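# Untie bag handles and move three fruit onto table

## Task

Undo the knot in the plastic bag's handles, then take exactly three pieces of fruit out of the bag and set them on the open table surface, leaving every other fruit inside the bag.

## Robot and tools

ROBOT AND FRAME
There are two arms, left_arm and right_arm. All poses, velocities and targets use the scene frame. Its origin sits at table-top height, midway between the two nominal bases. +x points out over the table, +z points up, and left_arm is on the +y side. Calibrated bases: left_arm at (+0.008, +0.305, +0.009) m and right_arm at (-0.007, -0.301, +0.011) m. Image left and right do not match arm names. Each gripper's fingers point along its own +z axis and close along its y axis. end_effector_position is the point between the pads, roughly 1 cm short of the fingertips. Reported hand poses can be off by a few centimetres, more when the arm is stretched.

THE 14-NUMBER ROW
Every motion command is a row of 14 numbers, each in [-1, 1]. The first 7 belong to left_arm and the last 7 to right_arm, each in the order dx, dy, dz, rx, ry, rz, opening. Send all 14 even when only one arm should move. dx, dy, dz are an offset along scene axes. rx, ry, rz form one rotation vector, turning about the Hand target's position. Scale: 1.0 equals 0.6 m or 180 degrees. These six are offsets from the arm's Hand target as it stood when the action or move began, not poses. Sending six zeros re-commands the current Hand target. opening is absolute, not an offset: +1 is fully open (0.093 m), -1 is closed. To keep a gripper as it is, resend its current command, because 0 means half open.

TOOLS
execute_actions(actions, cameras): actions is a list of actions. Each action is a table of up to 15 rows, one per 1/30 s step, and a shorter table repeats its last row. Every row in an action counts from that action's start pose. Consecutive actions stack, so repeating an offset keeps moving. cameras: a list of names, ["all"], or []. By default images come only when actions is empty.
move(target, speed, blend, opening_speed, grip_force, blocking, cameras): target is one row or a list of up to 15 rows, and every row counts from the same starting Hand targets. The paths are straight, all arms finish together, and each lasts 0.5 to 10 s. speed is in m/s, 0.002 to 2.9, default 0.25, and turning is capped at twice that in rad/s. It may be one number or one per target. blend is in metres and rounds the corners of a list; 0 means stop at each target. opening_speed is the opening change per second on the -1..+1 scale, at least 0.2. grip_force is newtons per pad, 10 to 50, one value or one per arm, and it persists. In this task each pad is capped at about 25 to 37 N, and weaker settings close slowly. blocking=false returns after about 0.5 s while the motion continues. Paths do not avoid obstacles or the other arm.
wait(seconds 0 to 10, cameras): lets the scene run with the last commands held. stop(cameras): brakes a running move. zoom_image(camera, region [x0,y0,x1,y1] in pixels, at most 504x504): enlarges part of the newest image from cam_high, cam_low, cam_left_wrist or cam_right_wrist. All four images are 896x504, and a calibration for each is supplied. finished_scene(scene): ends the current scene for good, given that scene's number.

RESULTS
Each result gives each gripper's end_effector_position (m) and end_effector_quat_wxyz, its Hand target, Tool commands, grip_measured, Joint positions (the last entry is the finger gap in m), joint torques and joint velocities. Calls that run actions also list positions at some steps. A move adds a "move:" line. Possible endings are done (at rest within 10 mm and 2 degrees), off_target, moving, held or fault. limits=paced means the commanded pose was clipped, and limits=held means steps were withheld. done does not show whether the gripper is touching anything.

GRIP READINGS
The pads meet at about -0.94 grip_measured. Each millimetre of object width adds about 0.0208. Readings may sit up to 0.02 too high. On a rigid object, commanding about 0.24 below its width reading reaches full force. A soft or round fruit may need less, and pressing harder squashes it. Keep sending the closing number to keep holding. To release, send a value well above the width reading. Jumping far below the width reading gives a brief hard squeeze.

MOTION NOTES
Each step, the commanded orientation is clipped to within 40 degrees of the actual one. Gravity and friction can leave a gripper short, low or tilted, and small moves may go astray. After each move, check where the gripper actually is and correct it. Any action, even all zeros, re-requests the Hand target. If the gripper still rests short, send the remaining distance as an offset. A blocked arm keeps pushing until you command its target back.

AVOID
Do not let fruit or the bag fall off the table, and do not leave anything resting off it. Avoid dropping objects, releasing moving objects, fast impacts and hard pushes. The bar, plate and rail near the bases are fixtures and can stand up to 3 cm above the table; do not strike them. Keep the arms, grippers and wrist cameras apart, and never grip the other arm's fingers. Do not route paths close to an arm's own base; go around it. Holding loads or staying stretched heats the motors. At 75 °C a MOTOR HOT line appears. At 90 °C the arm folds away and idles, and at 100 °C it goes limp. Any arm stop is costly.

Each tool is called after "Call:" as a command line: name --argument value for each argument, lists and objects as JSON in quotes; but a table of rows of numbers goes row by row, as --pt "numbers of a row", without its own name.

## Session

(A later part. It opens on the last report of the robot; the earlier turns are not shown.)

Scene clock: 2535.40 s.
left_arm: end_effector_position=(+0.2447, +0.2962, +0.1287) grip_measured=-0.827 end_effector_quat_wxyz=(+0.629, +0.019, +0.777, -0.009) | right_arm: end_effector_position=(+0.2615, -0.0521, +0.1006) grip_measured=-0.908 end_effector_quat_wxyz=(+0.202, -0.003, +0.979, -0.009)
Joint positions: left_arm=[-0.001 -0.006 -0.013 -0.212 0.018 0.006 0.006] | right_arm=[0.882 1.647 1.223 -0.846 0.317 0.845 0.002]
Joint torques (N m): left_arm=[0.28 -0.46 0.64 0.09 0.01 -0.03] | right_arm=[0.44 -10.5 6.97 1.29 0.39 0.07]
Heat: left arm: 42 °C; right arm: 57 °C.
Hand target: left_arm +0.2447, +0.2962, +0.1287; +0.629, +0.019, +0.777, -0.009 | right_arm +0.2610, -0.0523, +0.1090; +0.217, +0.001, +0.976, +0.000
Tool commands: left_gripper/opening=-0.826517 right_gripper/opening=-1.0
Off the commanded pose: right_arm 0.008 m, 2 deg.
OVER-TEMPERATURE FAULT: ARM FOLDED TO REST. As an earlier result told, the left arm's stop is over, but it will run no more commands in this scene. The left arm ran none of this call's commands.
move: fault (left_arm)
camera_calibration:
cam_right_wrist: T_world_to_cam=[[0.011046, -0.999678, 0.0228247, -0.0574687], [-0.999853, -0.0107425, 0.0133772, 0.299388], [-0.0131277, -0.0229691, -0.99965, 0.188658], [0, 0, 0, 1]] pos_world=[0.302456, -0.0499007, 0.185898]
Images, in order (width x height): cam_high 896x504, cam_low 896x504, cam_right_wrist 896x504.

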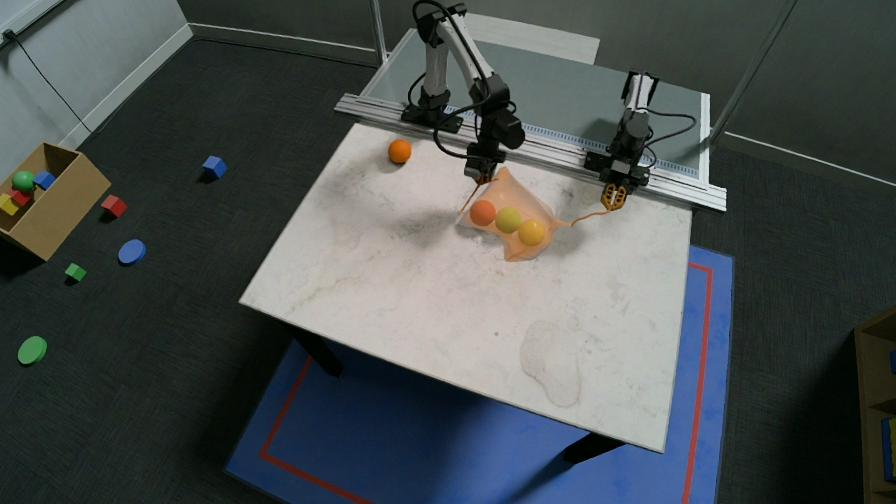

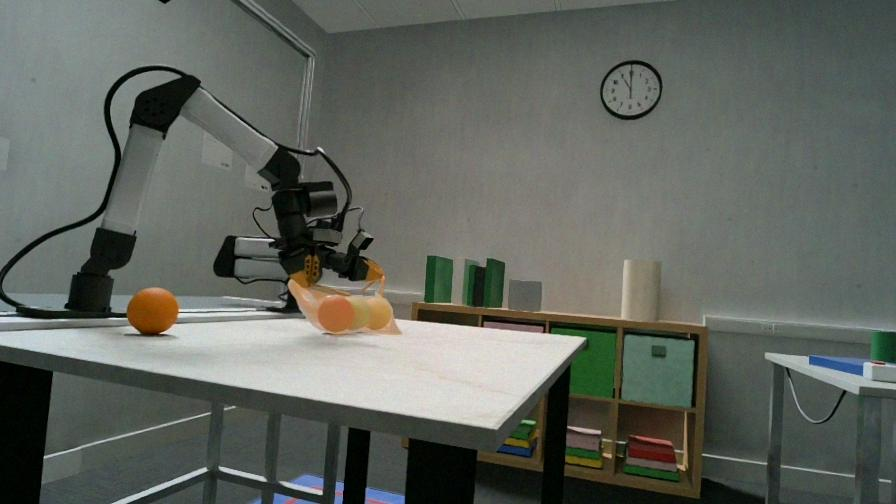

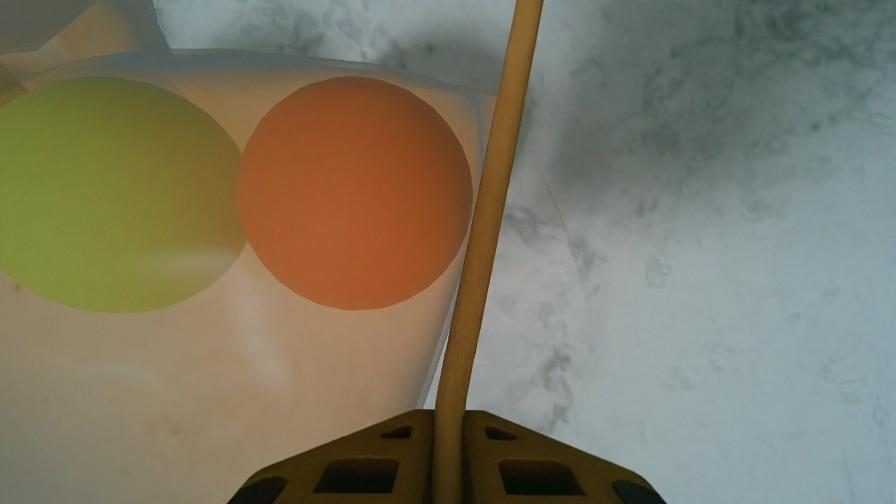

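Call:
move --pt "0 0 0 0 0 0 -0.83 -0.03 -0.02 -0.13 0 0 0 -1" --pt "0 0 0 0 0 0 -0.83 -0.03 -0.02 -0.13 0 0 0 -0.4" --pt "0 0 0 0 0 0 -0.83 -0.05 -0.02 0.05 0 0 0 -0.4" --pt "0 0 0 0 0 0 -0.83 0.0 0.12 0.2 0 -0.03 0 -0.4" --speed '[0.08,0.08,0.08,0.15]' --opening_speed 0.8 --cameras '["cam_right_wrist", "cam_high", "cam_low"]'

Call:
zoom_image --camera "cam_high" --region '[400, 120, 660, 320]'

Call:
zoom_image --camera "cam_low" --region '[260, 180, 520, 360]'

Scene clock: 2554.63 s.
left_arm: end_effector_position=(+0.2447, +0.2962, +0.1287) grip_measured=-0.827 end_effector_quat_wxyz=(+0.629, +0.019, +0.777, -0.009) | right_arm: end_effector_position=(+0.2608, +0.0181, +0.2228) grip_measured=-0.402 end_effector_quat_wxyz=(+0.258, -0.001, +0.966, +0.002)
Joint positions: left_arm=[-0.001 -0.006 -0.013 -0.212 0.018 0.006 0.006] | right_arm=[1.04 1.817 1.884 -1.304 0.445 0.981 0.026]
Joint torques (N m): left_arm=[0.24 -0.44 0.68 0.1 0 -0.04] | right_arm=[0.28 -7.47 11.92 0.88 0.46 0.11]
Heat: left arm: 42 °C; right arm: 56 °C.
Hand target: left_arm +0.2447, +0.2962, +0.1287; +0.629, +0.019, +0.777, -0.009 | right_arm +0.2610, +0.0197, +0.2290; +0.263, +0.001, +0.965, +0.000
Tool commands: left_gripper/opening=-0.826517 right_gripper/opening=-0.4
Off the commanded pose: right_arm 0.006 m, 1 deg.
OVER-TEMPERATURE FAULT: ARM FOLDED TO REST. As an earlier result told, the left arm's stop is over, but it will run no more commands in this scene. The left arm ran none of this call's commands.
move: fault (left_arm)
camera_calibration:
cam_right_wrist: T_world_to_cam=[[0.0115943, -0.999933, 0.000742719, 0.014705], [-0.994812, -0.01161, -0.101066, 0.321926], [0.101068, 0.000432922, -0.994879, 0.281184], [0, 0, 0, 1]] pos_world=[0.291667, 0.0183198, 0.312269]
Images, in order (width x height): cam_high 896x504, cam_low 896x504, cam_right_wrist 896x504.

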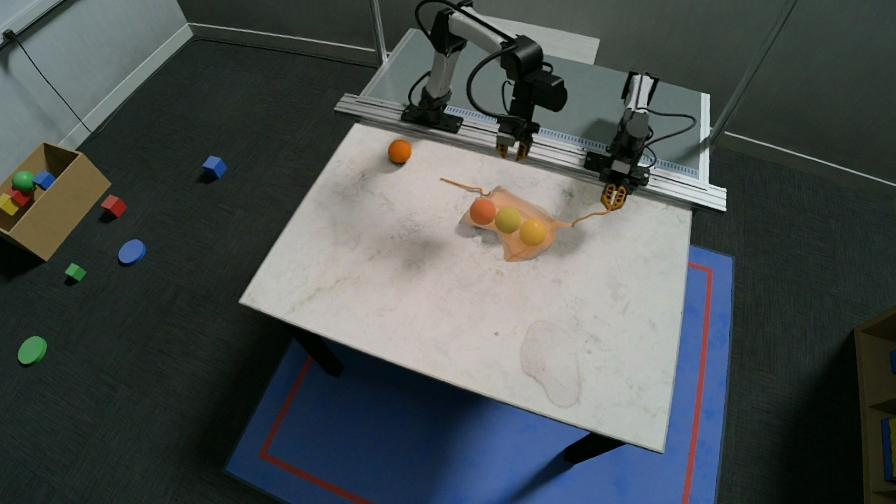

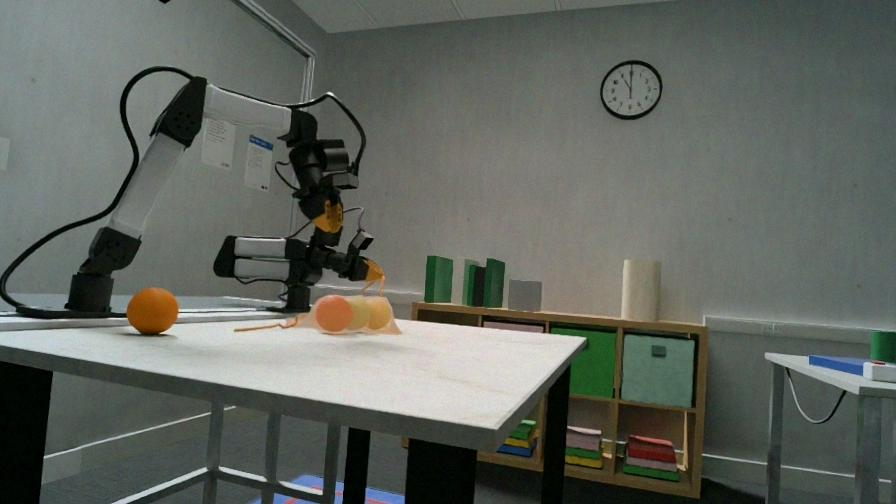

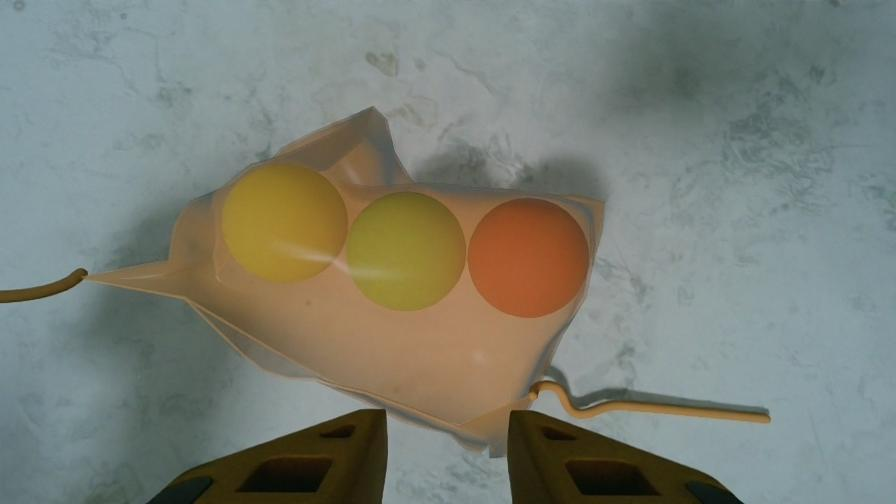

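Scaled by 1.938 from the camera's 896x504 image, which has a finer 1280x720 frame.

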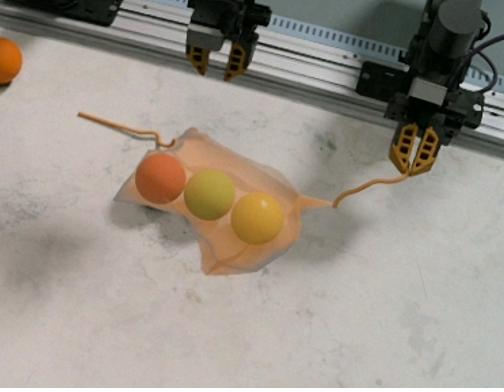

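Scaled by 1.938 from the camera's 896x504 image, which has a finer 1280x720 frame.

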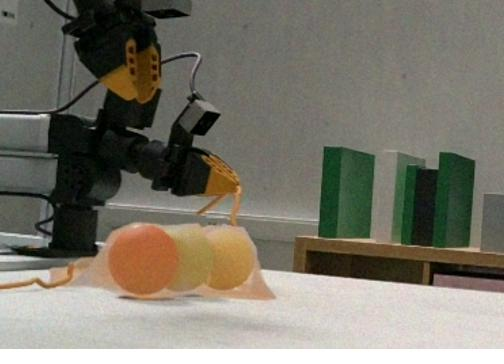

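Call:
move --pt "0 0 0 0 0 0 -0.83 -0.0083 0.0117 -0.18 -0.0458 0.0458 0.4986 -0.1" --speed 0.13 --cameras '["cam_right_wrist"]'

Call:
zoom_image --camera "cam_right_wrist" --region '[250, 100, 700, 504]'

Scene clock: 2658.73 s.
left_arm: end_effector_position=(+0.2447, +0.2962, +0.1287) grip_measured=-0.827 end_effector_quat_wxyz=(+0.629, +0.019, +0.777, -0.009) | right_arm: end_effector_position=(+0.2525, +0.0255, +0.1162) grip_measured=-0.102 end_effector_quat_wxyz=(-0.124, +0.696, -0.698, -0.118)
Joint positions: left_arm=[-0.001 -0.006 -0.013 -0.212 0.018 0.006 0.006] | right_arm=[0.792 1.823 1.516 -0.958 -0.242 -0.734 0.04]
Joint torques (N m): left_arm=[0.27 -0.49 0.64 0.1 0.01 -0.02] | right_arm=[-0.94 -7.79 11.97 0.88 -0.28 -0.09]
Heat: left arm: 39 °C; right arm: 61 °C.
Hand target: left_arm +0.2447, +0.2962, +0.1287; +0.629, +0.019, +0.777, -0.009 | right_arm +0.2560, +0.0267, +0.1209; -0.123, +0.696, -0.697, -0.123
Tool commands: left_gripper/opening=-0.826517 right_gripper/opening=-0.1
Off the commanded pose: right_arm 0.006 m, 1 deg.
OVER-TEMPERATURE FAULT: ARM FOLDED TO REST. As an earlier result told, the left arm's stop is over, but it will run no more commands in this scene. The left arm ran none of this call's commands.
move: fault (left_arm)
camera_calibration:
cam_right_wrist: T_world_to_cam=[[0.999942, 0.00419581, 0.0098854, -0.253832], [0.00342468, -0.997043, 0.0767718, 0.0553656], [0.0101783, -0.0767335, -0.997, 0.201115], [0, 0, 0, 1]] pos_world=[0.251581, 0.0716991, 0.19877]
Images, in order (width x height): cam_right_wrist 896x504.

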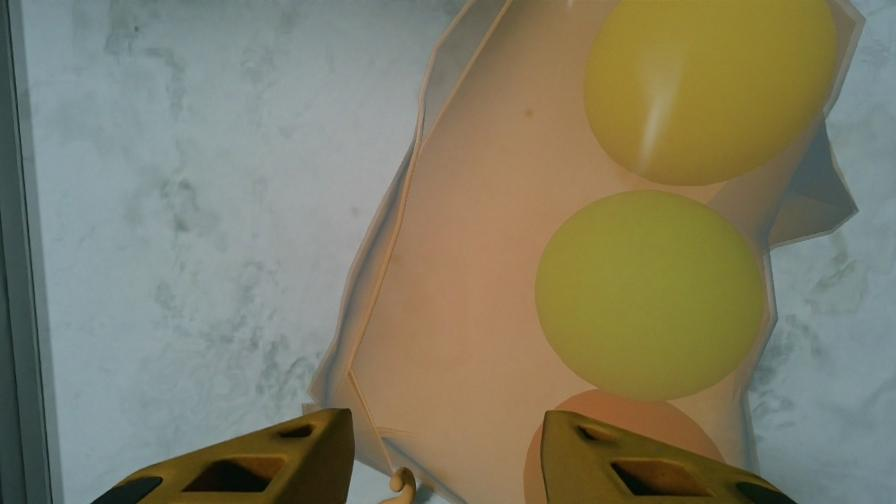

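Scaled by 1.120 from the camera's 896x504 image, which has a finer 1280x720 frame.

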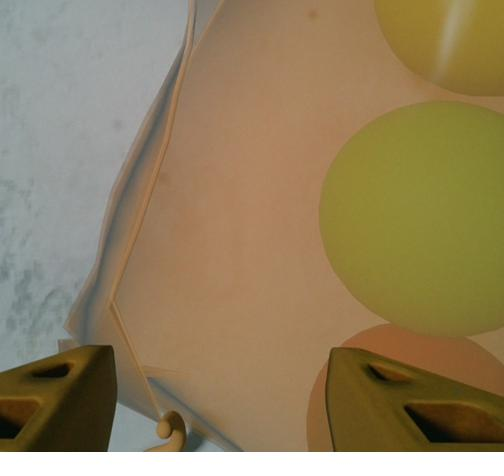

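Call:
move --pt "0 0 0 0 0 0 -0.83 0.0158 0.0622 -0.1 0 0 0 -0.1" --pt "0 0 0 0 0 0 -0.83 0.0158 0.0622 -0.195 0 0 0 -0.1" --speed 0.07 --blend 0.01 --cameras '["cam_right_wrist"]'

Call:
zoom_image --camera "cam_right_wrist" --region '[250, 100, 700, 504]'

Scene clock: 2688.73 s.
left_arm: end_effector_position=(+0.2447, +0.2962, +0.1287) grip_measured=-0.827 end_effector_quat_wxyz=(+0.629, +0.019, +0.777, -0.009) | right_arm: end_effector_position=(+0.2715, +0.0679, +0.0196) grip_measured=-0.102 end_effector_quat_wxyz=(-0.139, +0.697, -0.693, -0.124)
Joint positions: left_arm=[-0.001 -0.006 -0.013 -0.212 0.018 0.006 0.006] | right_arm=[0.829 2.058 1.446 -0.612 -0.242 -0.702 0.04]
Joint torques (N m): left_arm=[0.29 -0.46 0.65 0.11 0 -0.02] | right_arm=[0.14 -8.49 6.22 1.43 -0.11 0.09]
Heat: left arm: 39 °C; right arm: 65 °C.
Hand target: left_arm +0.2447, +0.2962, +0.1287; +0.629, +0.019, +0.777, -0.009 | right_arm +0.2654, +0.0639, +0.0038; -0.122, +0.696, -0.697, -0.123
Tool commands: left_gripper/opening=-0.826517 right_gripper/opening=-0.1
Off the commanded pose: right_arm 0.017 m, 2 deg.
OVER-TEMPERATURE FAULT: ARM FOLDED TO REST. As an earlier result told, the left arm's stop is over, but it will run no more commands in this scene. The left arm ran none of this call's commands.
move: fault (left_arm), off_target (right_arm)
camera_calibration:
cam_right_wrist: T_world_to_cam=[[0.999635, 0.0106944, 0.024805, -0.272765], [0.00954555, -0.998897, 0.0459812, 0.104174], [0.0252693, -0.0457277, -0.998634, 0.101699], [0, 0, 0, 1]] pos_world=[0.269102, 0.111627, 0.103536]
Images, in order (width x height): cam_right_wrist 896x504.

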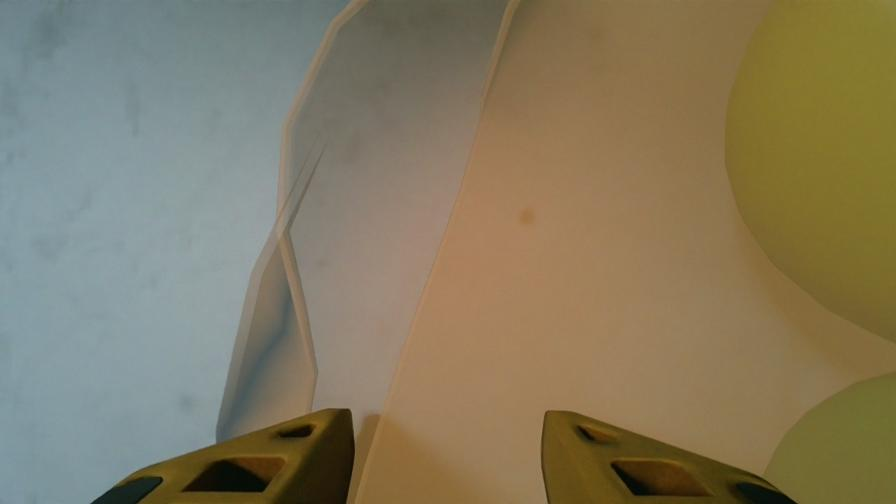

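Scaled by 1.120 from the camera's 896x504 image, which has a finer 1280x720 frame.

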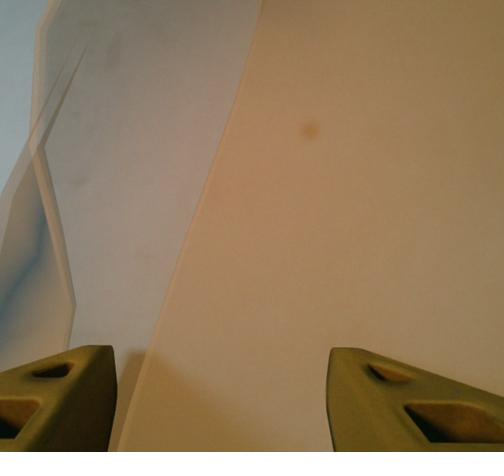

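Call:
move --pt "0 0 0 0 0 0 -0.83 0.0 0.0 -0.008 0 0 0 -1" --opening_speed 0.5 --cameras '["cam_right_wrist"]'

Call:
zoom_image --camera "cam_right_wrist" --region '[250, 100, 700, 504]'

Scene clock: 2701.03 s.
left_arm: end_effector_position=(+0.2447, +0.2962, +0.1287) grip_measured=-0.827 end_effector_quat_wxyz=(+0.629, +0.019, +0.777, -0.009) | right_arm: end_effector_position=(+0.2759, +0.0727, +0.0194) grip_measured=-0.985 end_effector_quat_wxyz=(-0.154, +0.696, -0.690, -0.125)
Joint positions: left_arm=[-0.001 -0.006 -0.013 -0.212 0.018 0.006 0.006] | right_arm=[0.829 2.061 1.44 -0.572 -0.242 -0.702 0]
Joint torques (N m): left_arm=[0.28 -0.47 0.64 0.1 0.01 -0.02] | right_arm=[0.31 -7.98 6.13 1.14 -0.11 0.11]
Heat: left arm: 39 °C; right arm: 61 °C.
Hand target: left_arm +0.2447, +0.2962, +0.1287; +0.629, +0.019, +0.777, -0.009 | right_arm +0.2655, +0.0640, -0.0009; -0.123, +0.696, -0.697, -0.123
Tool commands: left_gripper/opening=-0.826517 right_gripper/opening=-1.0
Off the commanded pose: right_arm 0.025 m, 4 deg.
OVER-TEMPERATURE FAULT: ARM FOLDED TO REST. As an earlier result told, the left arm's stop is over, but it will run no more commands in this scene. The left arm ran none of this call's commands.
move: fault (left_arm), off_target (right_arm)
camera_calibration:
cam_right_wrist: T_world_to_cam=[[0.998927, 0.00983378, 0.0452525, -0.277274], [0.0087744, -0.999684, 0.0235497, 0.10957], [0.0454698, -0.0231274, -0.998698, 0.0944704], [0, 0, 0, 1]] pos_world=[0.271719, 0.114446, 0.104314]
Images, in order (width x height): cam_right_wrist 896x504.

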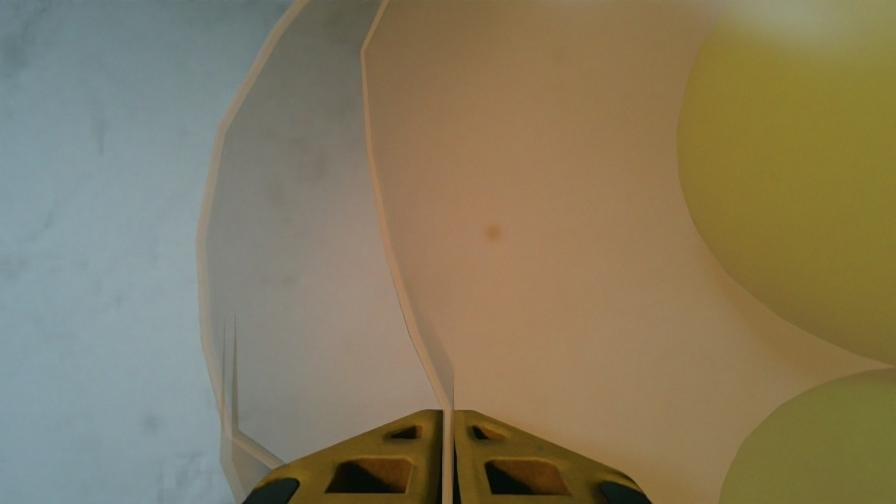

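Scaled by 1.120 from the camera's 896x504 image, which has a finer 1280x720 frame.

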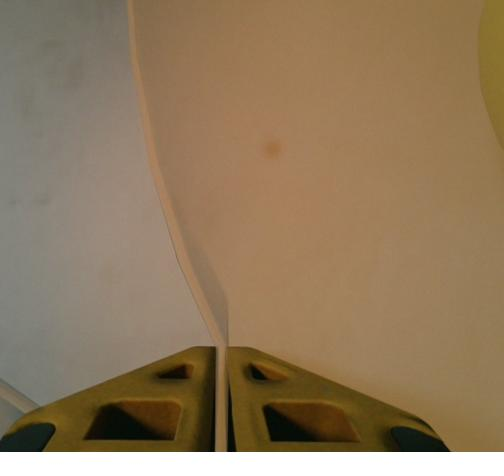

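Call:
move --pt "0 0 0 0 0 0 -0.83 0.02 0.0 0.24 0 0 0 -1" --pt "0 0 0 0 0 0 -0.83 0.15 -0.04 0.28 0 0 0 -1" --pt "0 0 0 0 0 0 -0.83 0.26 -0.06 0.18 0 0 0 -1" --speed 0.08 --blend 0.03 --cameras '["cam_right_wrist", "cam_high", "cam_low"]'

Call:
zoom_image --camera "cam_high" --region '[400, 120, 660, 320]'

Call:
zoom_image --camera "cam_low" --region '[260, 180, 520, 360]'

Scene clock: 2716.97 s.
left_arm: end_effector_position=(+0.2447, +0.2962, +0.1287) grip_measured=-0.827 end_effector_quat_wxyz=(+0.629, +0.019, +0.777, -0.009) | right_arm: end_effector_position=(+0.4166, +0.0355, +0.1084) grip_measured=-0.985 end_effector_quat_wxyz=(-0.128, +0.698, -0.693, -0.124)
Joint positions: left_arm=[-0.001 -0.006 -0.013 -0.212 0.018 0.006 0.006] | right_arm=[0.561 2.554 2.677 -1.445 -0.32 -0.974 0]
Joint torques (N m): left_arm=[0.32 -0.47 0.68 0.1 0 -0.02] | right_arm=[-1.44 -11.81 11.4 0.73 -0.2 -0.07]
Heat: left arm: 38 °C; right arm: 60 °C.
Hand target: left_arm +0.2447, +0.2962, +0.1287; +0.629, +0.019, +0.777, -0.009 | right_arm +0.4215, +0.0280, +0.1070; -0.122, +0.696, -0.697, -0.123
Tool commands: left_gripper/opening=-0.826517 right_gripper/opening=-1.0
Off the commanded pose: right_arm 0.009 m, 1 deg.
OVER-TEMPERATURE FAULT: ARM FOLDED TO REST. As an earlier result told, the left arm's stop is over, but it will run no more commands in this scene. The left arm ran none of this call's commands.
move: fault (left_arm)
camera_calibration:
cam_right_wrist: T_world_to_cam=[[0.999843, 0.0152098, 0.00904138, -0.418286], [0.014623, -0.997983, 0.061768, 0.0624392], [0.00996263, -0.0616261, -0.99805, 0.192102], [0, 0, 0, 1]] pos_world=[0.415393, 0.0805138, 0.191652]
Images, in order (width x height): cam_high 896x504, cam_low 896x504, cam_right_wrist 896x504.

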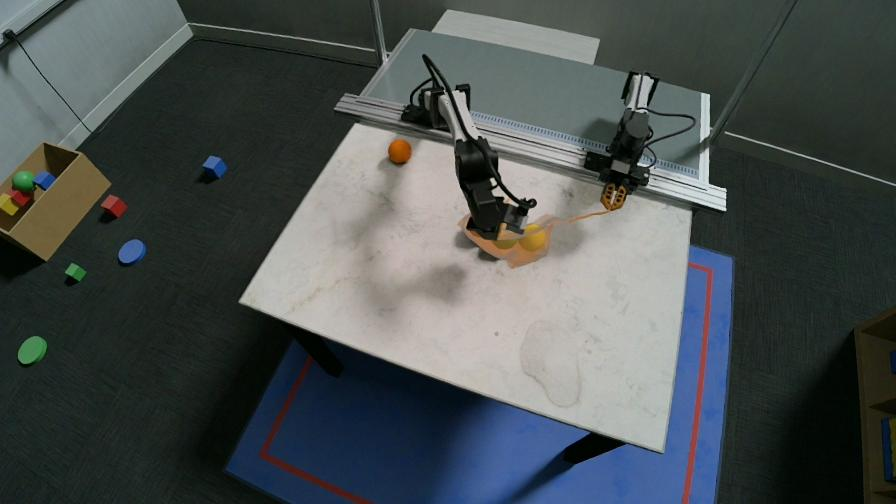

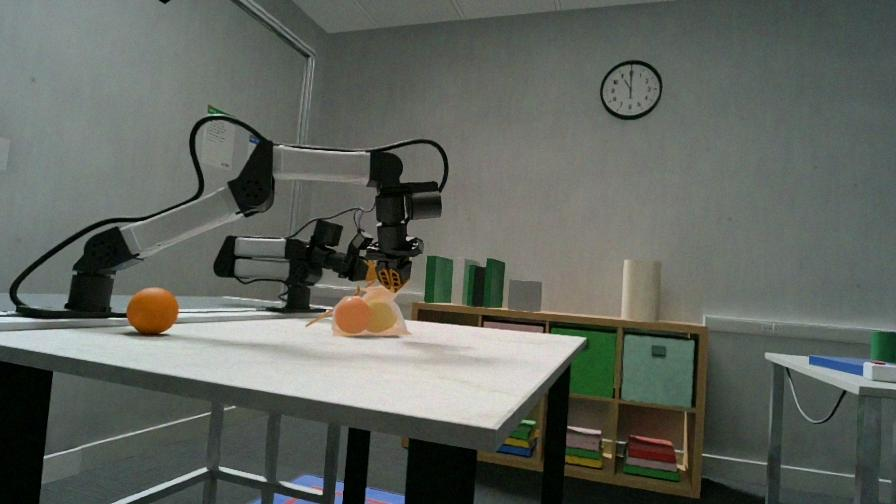

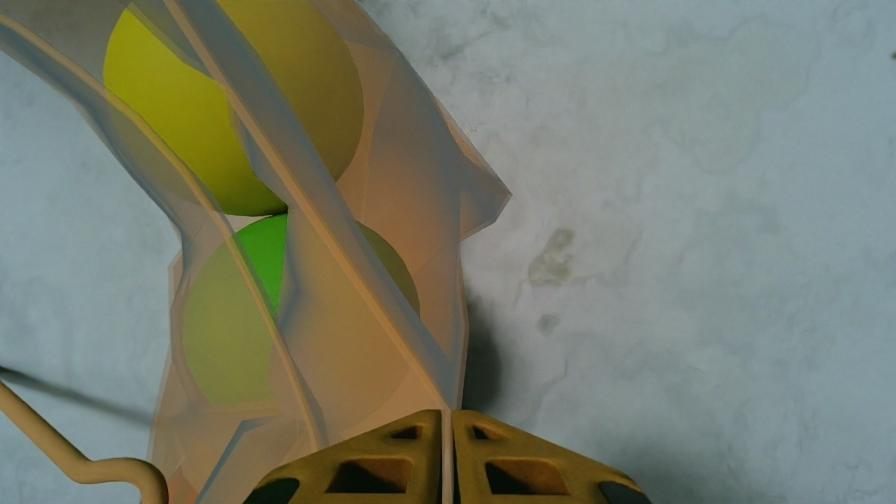

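Scaled by 1.938 from the camera's 896x504 image, which has a finer 1280x720 frame.

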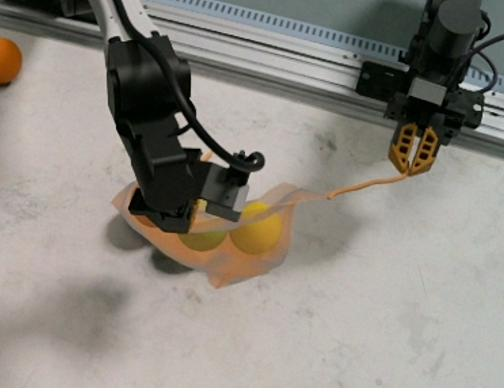

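Scaled by 1.938 from the camera's 896x504 image, which has a finer 1280x720 frame.

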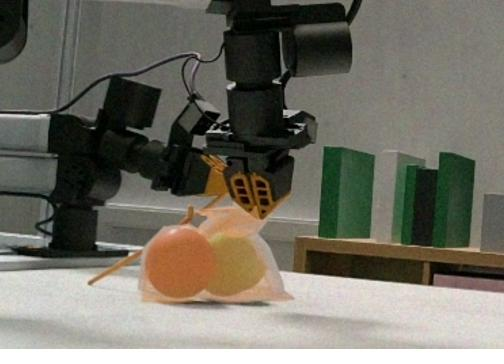

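Call:
move --pt "0 0 0 0 0 0 -0.83 0.06 -0.01 -0.06 0 0 0 -1" --pt "0 0 0 0 0 0 -0.83 0.065 -0.015 -0.155 0 0 0 -1" --pt "0 0 0 0 0 0 -0.83 0.065 -0.015 -0.155 0 0 0 -0.5" --pt "0 0 0 0 0 0 -0.83 0.065 -0.015 0.02 0 0 0 -0.5" --pt "0 0 0 0 0 0 -0.83 -0.12 -0.05 0.15 0.0458 -0.0458 -0.4986 -0.5" --speed '[0.07,0.06,0.07,0.07,0.15]' --opening_speed 0.8 --cameras '["cam_right_wrist", "cam_high", "cam_low"]'

Call:
zoom_image --camera "cam_right_wrist" --region '[150, 50, 650, 450]'

Scene clock: 2745.57 s.
left_arm: end_effector_position=(+0.2440, +0.2853, +0.1287) grip_measured=-0.827 end_effector_quat_wxyz=(+0.628, +0.039, +0.777, -0.031) | right_arm: end_effector_position=(+0.3743, +0.0062, +0.1644) grip_measured=-0.502 end_effector_quat_wxyz=(+0.247, -0.137, +0.959, +0.020)
Joint positions: left_arm=[-0.014 -0.006 -0.013 -0.212 0.066 0.006 0.006] | right_arm=[0.746 1.951 1.822 -0.954 0.234 0.422 0.021]
Joint torques (N m): left_arm=[0.27 -0.46 0.64 0.11 -0.01 -0.02] | right_arm=[0.25 -14.31 9.02 1.27 0.32 0.06]
Heat: left arm: 38 °C; right arm: 61 °C.
Hand target: left_arm +0.2440, +0.2853, +0.1287; +0.628, +0.039, +0.777, -0.031 (not the last commanded pose) | right_arm +0.3687, +0.0017, +0.1832; +0.259, -0.132, +0.957, +0.022 (not the last commanded pose)
Tool commands: left_gripper/opening=-0.826517 right_gripper/opening=-0.5
Off the commanded pose: right_arm 0.042 m, 16 deg.
OVER-TEMPERATURE FAULT: ARM FOLDED TO REST. As an earlier result told, the left arm's stop is over, but it will run no more commands in this scene. The left arm ran none of this call's commands.
elbow stopped short (right arm): the move would have taken joint 3 (elbow) straighter than the controller allows.
move: fault (left_arm), off_target (right_arm; path cut at 10 s); path passed 4 of 5 targets; target 3's new opening was sent with right_arm's hand 0.033 m and 4 deg from that target
camera_calibration:
cam_right_wrist: T_world_to_cam=[[0.279714, -0.959475, 0.0341884, -0.104572], [-0.956241, -0.2816, -0.0794046, 0.412514], [0.0858142, -0.0104818, -0.996256, 0.217582], [0, 0, 0, 1]] pos_world=[0.405041, 0.0181103, 0.253098]
Images, in order (width x height): cam_high 896x504, cam_low 896x504, cam_right_wrist 896x504.

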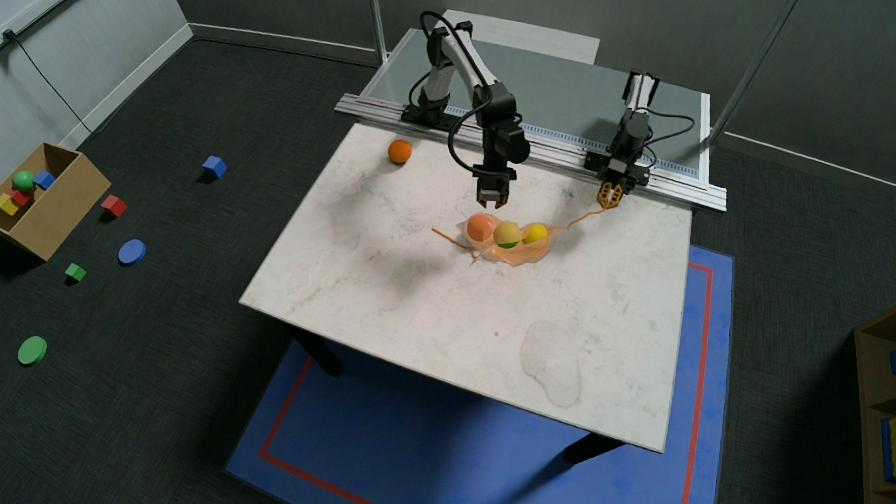

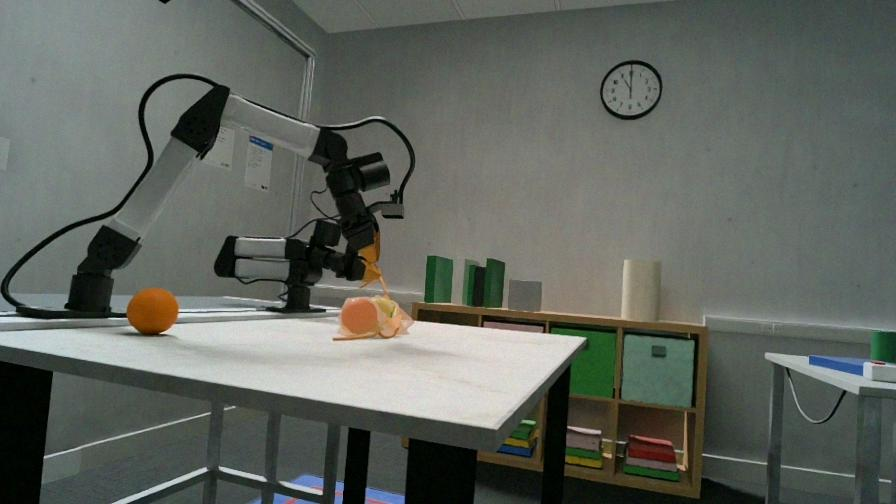

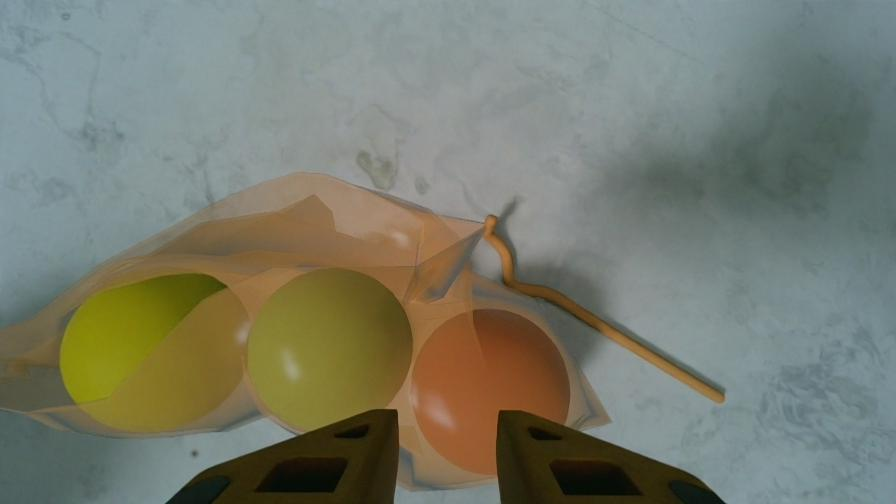

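Scaled by 1.008 from the camera's 896x504 image, which has a finer 1280x720 frame.

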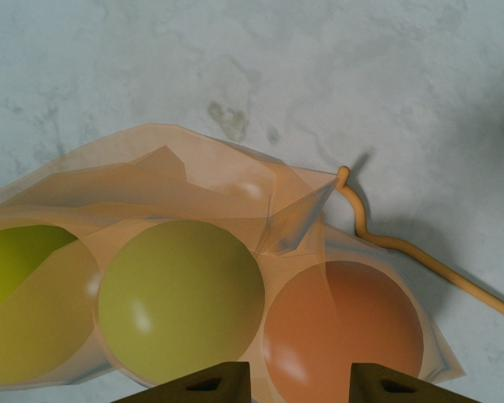

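Call:
move --pt "0 0 0 0 0 0 -0.83 0.105 -0.032 -0.15 -0.0265 0.0512 0.1292 -0.4" --speed 0.12 --cameras '["cam_right_wrist"]'

Call:
zoom_image --camera "cam_right_wrist" --region '[250, 150, 700, 504]'

Scene clock: 2768.33 s.
left_arm: end_effector_position=(+0.2440, +0.2853, +0.1287) grip_measured=-0.827 end_effector_quat_wxyz=(+0.628, +0.039, +0.777, -0.031) | right_arm: end_effector_position=(+0.4271, -0.0174, +0.0906) grip_measured=-0.402 end_effector_quat_wxyz=(+0.167, -0.329, +0.929, +0.040)
Joint positions: left_arm=[-0.014 -0.006 -0.013 -0.212 0.066 0.006 0.006] | right_arm=[0.559 2.173 1.918 -0.924 -0.025 -0.105 0.026]
Joint torques (N m): left_arm=[0.27 -0.44 0.62 0.09 0.01 -0.03] | right_arm=[-0.81 -10.47 12.4 1.17 -0.13 -0.1]
Heat: left arm: 37 °C; right arm: 60 °C.
Hand target: left_arm +0.2440, +0.2853, +0.1287; +0.628, +0.039, +0.777, -0.031 | right_arm +0.4318, -0.0175, +0.0932; +0.167, -0.330, +0.928, +0.044
Tool commands: left_gripper/opening=-0.826517 right_gripper/opening=-0.4
Off the commanded pose: right_arm 0.005 m, 0 deg.
OVER-TEMPERATURE FAULT: ARM FOLDED TO REST. As an earlier result told, the left arm's stop is over, but it will run no more commands in this scene. The left arm ran none of this call's commands.
move: fault (left_arm)
camera_calibration:
cam_right_wrist: T_world_to_cam=[[0.631174, -0.774721, 0.0377582, -0.286656], [-0.774842, -0.627568, 0.0760189, 0.352951], [-0.0351977, -0.0772378, -0.996391, 0.189867], [0, 0, 0, 1]] pos_world=[0.461094, 0.0140873, 0.173175]
Images, in order (width x height): cam_right_wrist 896x504.

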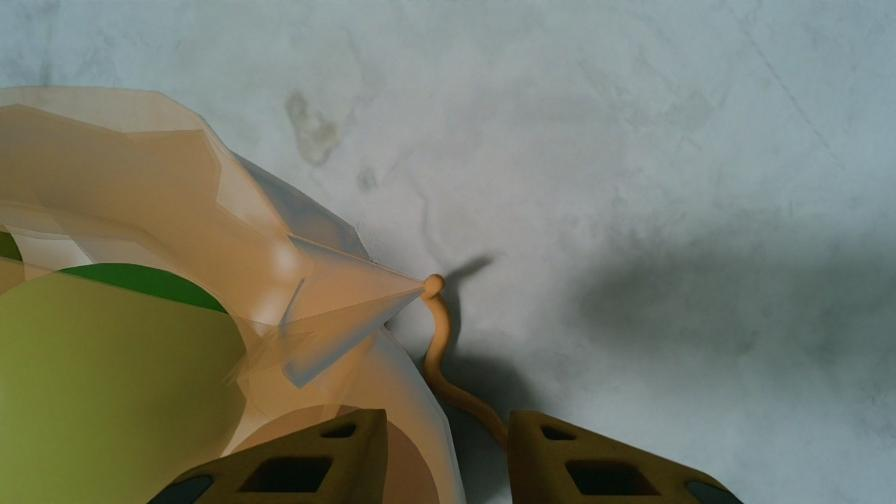

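Scaled by 1.120 from the camera's 896x504 image, which has a finer 1280x720 frame.

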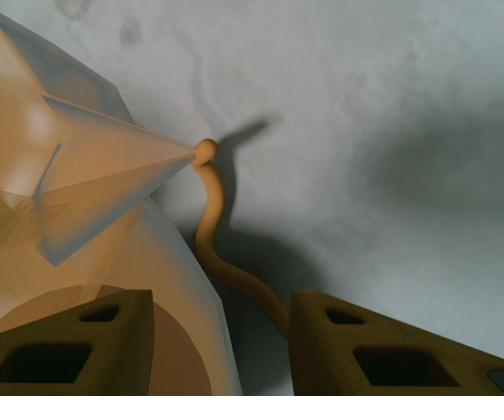

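Call:
move --pt "0 0 0 0 0 0 -0.83 -0.003 0.005 -0.137 0 0 0 -0.4" --speed 0.08 --cameras '["cam_right_wrist"]'

Call:
zoom_image --camera "cam_right_wrist" --region '[250, 150, 700, 504]'

Scene clock: 2782.77 s.
left_arm: end_effector_position=(+0.2440, +0.2853, +0.1287) grip_measured=-0.827 end_effector_quat_wxyz=(+0.628, +0.039, +0.777, -0.031) | right_arm: end_effector_position=(+0.4331, -0.0153, +0.0221) grip_measured=-0.402 end_effector_quat_wxyz=(+0.174, -0.329, +0.927, +0.042)
Joint positions: left_arm=[-0.014 -0.006 -0.013 -0.212 0.066 0.006 0.006] | right_arm=[0.559 2.239 1.747 -0.672 -0.025 -0.105 0.026]
Joint torques (N m): left_arm=[0.23 -0.32 0.66 0.09 0.01 -0.02] | right_arm=[0.1 -10.81 7.45 1.57 -0.08 0.03]
Heat: left arm: 37 °C; right arm: 60 °C.
Hand target: left_arm +0.2440, +0.2853, +0.1287; +0.628, +0.039, +0.777, -0.031 | right_arm +0.4300, -0.0145, +0.0111; +0.167, -0.330, +0.928, +0.044
Tool commands: left_gripper/opening=-0.826517 right_gripper/opening=-0.4
Off the commanded pose: right_arm 0.012 m, 1 deg.
OVER-TEMPERATURE FAULT: ARM FOLDED TO REST. As an earlier result told, the left arm's stop is over, but it will run no more commands in this scene. The left arm ran none of this call's commands.
move: fault (left_arm), off_target (right_arm)
camera_calibration:
cam_right_wrist: T_world_to_cam=[[0.631301, -0.774549, 0.0391485, -0.286377], [-0.775194, -0.628714, 0.0615964, 0.364573], [-0.0230962, -0.0692335, -0.997333, 0.116915], [0, 0, 0, 1]] pos_world=[0.466105, 0.0154934, 0.105358]
Images, in order (width x height): cam_right_wrist 896x504.

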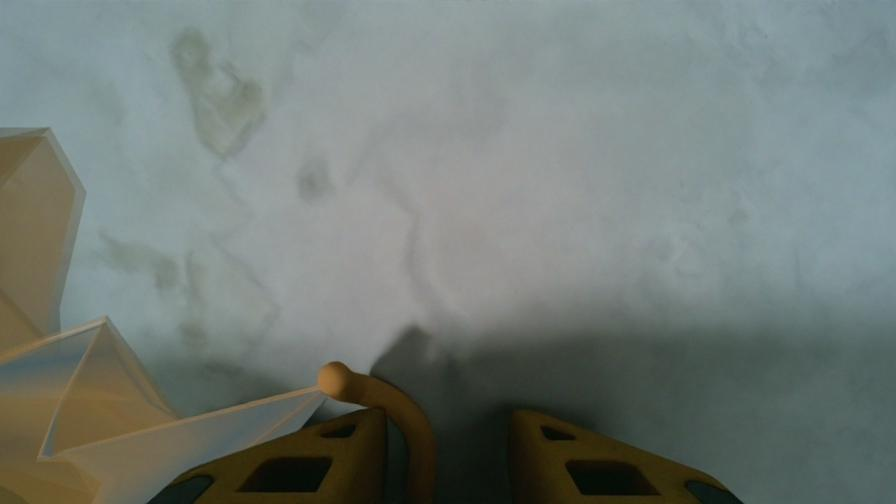

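Scaled by 1.120 from the camera's 896x504 image, which has a finer 1280x720 frame.

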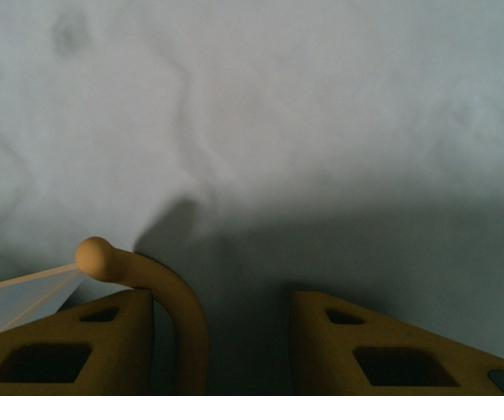

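Call:
move --pt "0 0 0 0 0 0 -0.83 0 0 -0.005 0 0 0 -1" --opening_speed 0.5 --cameras '["cam_right_wrist"]'

Scene clock: 2791.17 s.
left_arm: end_effector_position=(+0.2440, +0.2853, +0.1287) grip_measured=-0.827 end_effector_quat_wxyz=(+0.628, +0.039, +0.777, -0.031) | right_arm: end_effector_position=(+0.4360, -0.0134, +0.0234) grip_measured=-0.987 end_effector_quat_wxyz=(+0.181, -0.329, +0.926, +0.044)
Joint positions: left_arm=[-0.014 -0.006 -0.013 -0.212 0.066 0.006 0.006] | right_arm=[0.559 2.239 1.747 -0.657 -0.025 -0.105 0]
Joint torques (N m): left_arm=[0.29 -0.38 0.65 0.1 0.01 0] | right_arm=[0.1 -10.43 6.69 1.51 -0.02 0.04]
Heat: left arm: 37 °C; right arm: 60 °C.
Hand target: left_arm +0.2440, +0.2853, +0.1287; +0.628, +0.039, +0.777, -0.031 | right_arm +0.4300, -0.0145, +0.0081; +0.167, -0.330, +0.928, +0.044
Tool commands: left_gripper/opening=-0.826517 right_gripper/opening=-1.0
Off the commanded pose: right_arm 0.017 m, 2 deg.
OVER-TEMPERATURE FAULT: ARM FOLDED TO REST. As an earlier result told, the left arm's stop is over, but it will run no more commands in this scene. The left arm ran none of this call's commands.
move: fault (left_arm), off_target (right_arm)
camera_calibration:
cam_right_wrist: T_world_to_cam=[[0.631097, -0.774623, 0.0409384, -0.286759], [-0.775636, -0.629461, 0.0465595, 0.368447], [-0.0102969, -0.0611368, -0.998076, 0.112973], [0, 0, 0, 1]] pos_world=[0.467916, 0.0167, 0.10734]
Images, in order (width x height): cam_right_wrist 896x504.

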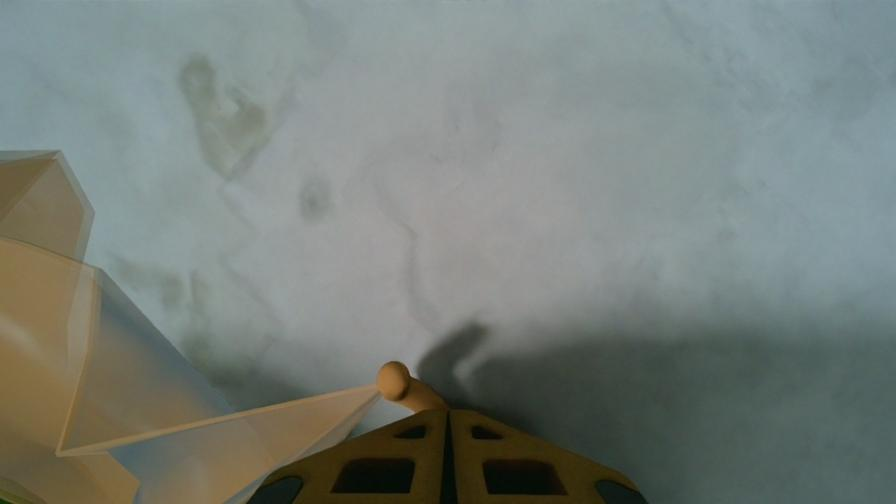

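Call:
move --pt "0 0 0 0 0 0 -0.83 -0.005 -0.002 0.03 0 0 0 -1" --pt "0 0 0 0 0 0 -0.83 -0.005 -0.002 0.03 0 0 0 -0.4" --pt "0 0 0 0 0 0 -0.83 -0.005 -0.0 -0.025 0 0 0 -0.4" --pt "0 0 0 0 0 0 -0.83 -0.005 -0.0 -0.025 0 0 0 -1" --speed 0.08 --opening_speed 0.8 --cameras '["cam_right_wrist"]'

Scene clock: 2804.90 s.
left_arm: end_effector_position=(+0.2440, +0.2853, +0.1287) grip_measured=-0.827 end_effector_quat_wxyz=(+0.628, +0.039, +0.777, -0.031) | right_arm: end_effector_position=(+0.4281, -0.0090, +0.0167) grip_measured=-0.921 end_effector_quat_wxyz=(+0.175, -0.334, +0.924, +0.055)
Joint positions: left_arm=[-0.014 -0.006 -0.013 -0.212 0.066 0.006 0.006] | right_arm=[0.567 2.238 1.719 -0.639 -0.047 -0.105 0.001]
Joint torques (N m): left_arm=[0.28 -0.49 0.62 0.09 0 -0.01] | right_arm=[-0.35 -9.25 4.89 1.93 0.15 0.09]
Heat: left arm: 37 °C; right arm: 59 °C.
Hand target: left_arm +0.2440, +0.2853, +0.1287; +0.628, +0.039, +0.777, -0.031 | right_arm +0.4269, -0.0146, -0.0071; +0.166, -0.330, +0.928, +0.044
Tool commands: left_gripper/opening=-0.826517 right_gripper/opening=-1.0
Off the commanded pose: right_arm 0.024 m, 2 deg.
OVER-TEMPERATURE FAULT: ARM FOLDED TO REST. As an earlier result told, the left arm's stop is over, but it will run no more commands in this scene. The left arm ran none of this call's commands.
move: fault (left_arm), off_target (right_arm); target 4's new opening was sent with right_arm's hand 0.024 m and 1 deg from that target
camera_calibration:
cam_right_wrist: T_world_to_cam=[[0.644223, -0.764607, 0.0187616, -0.283131], [-0.764328, -0.642705, 0.0522687, 0.360356], [-0.0279068, -0.0480127, -0.998457, 0.114142], [0, 0, 0, 1]] pos_world=[0.461015, 0.0205987, 0.100443]
Images, in order (width x height): cam_right_wrist 896x504.

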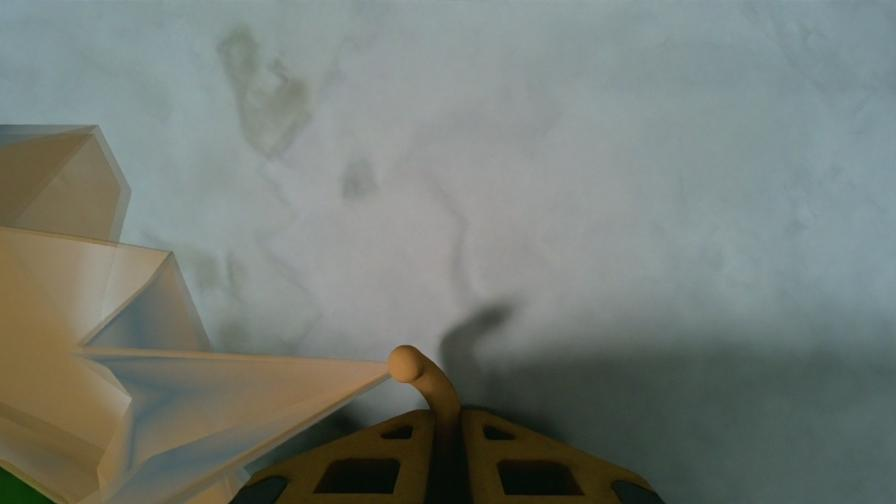

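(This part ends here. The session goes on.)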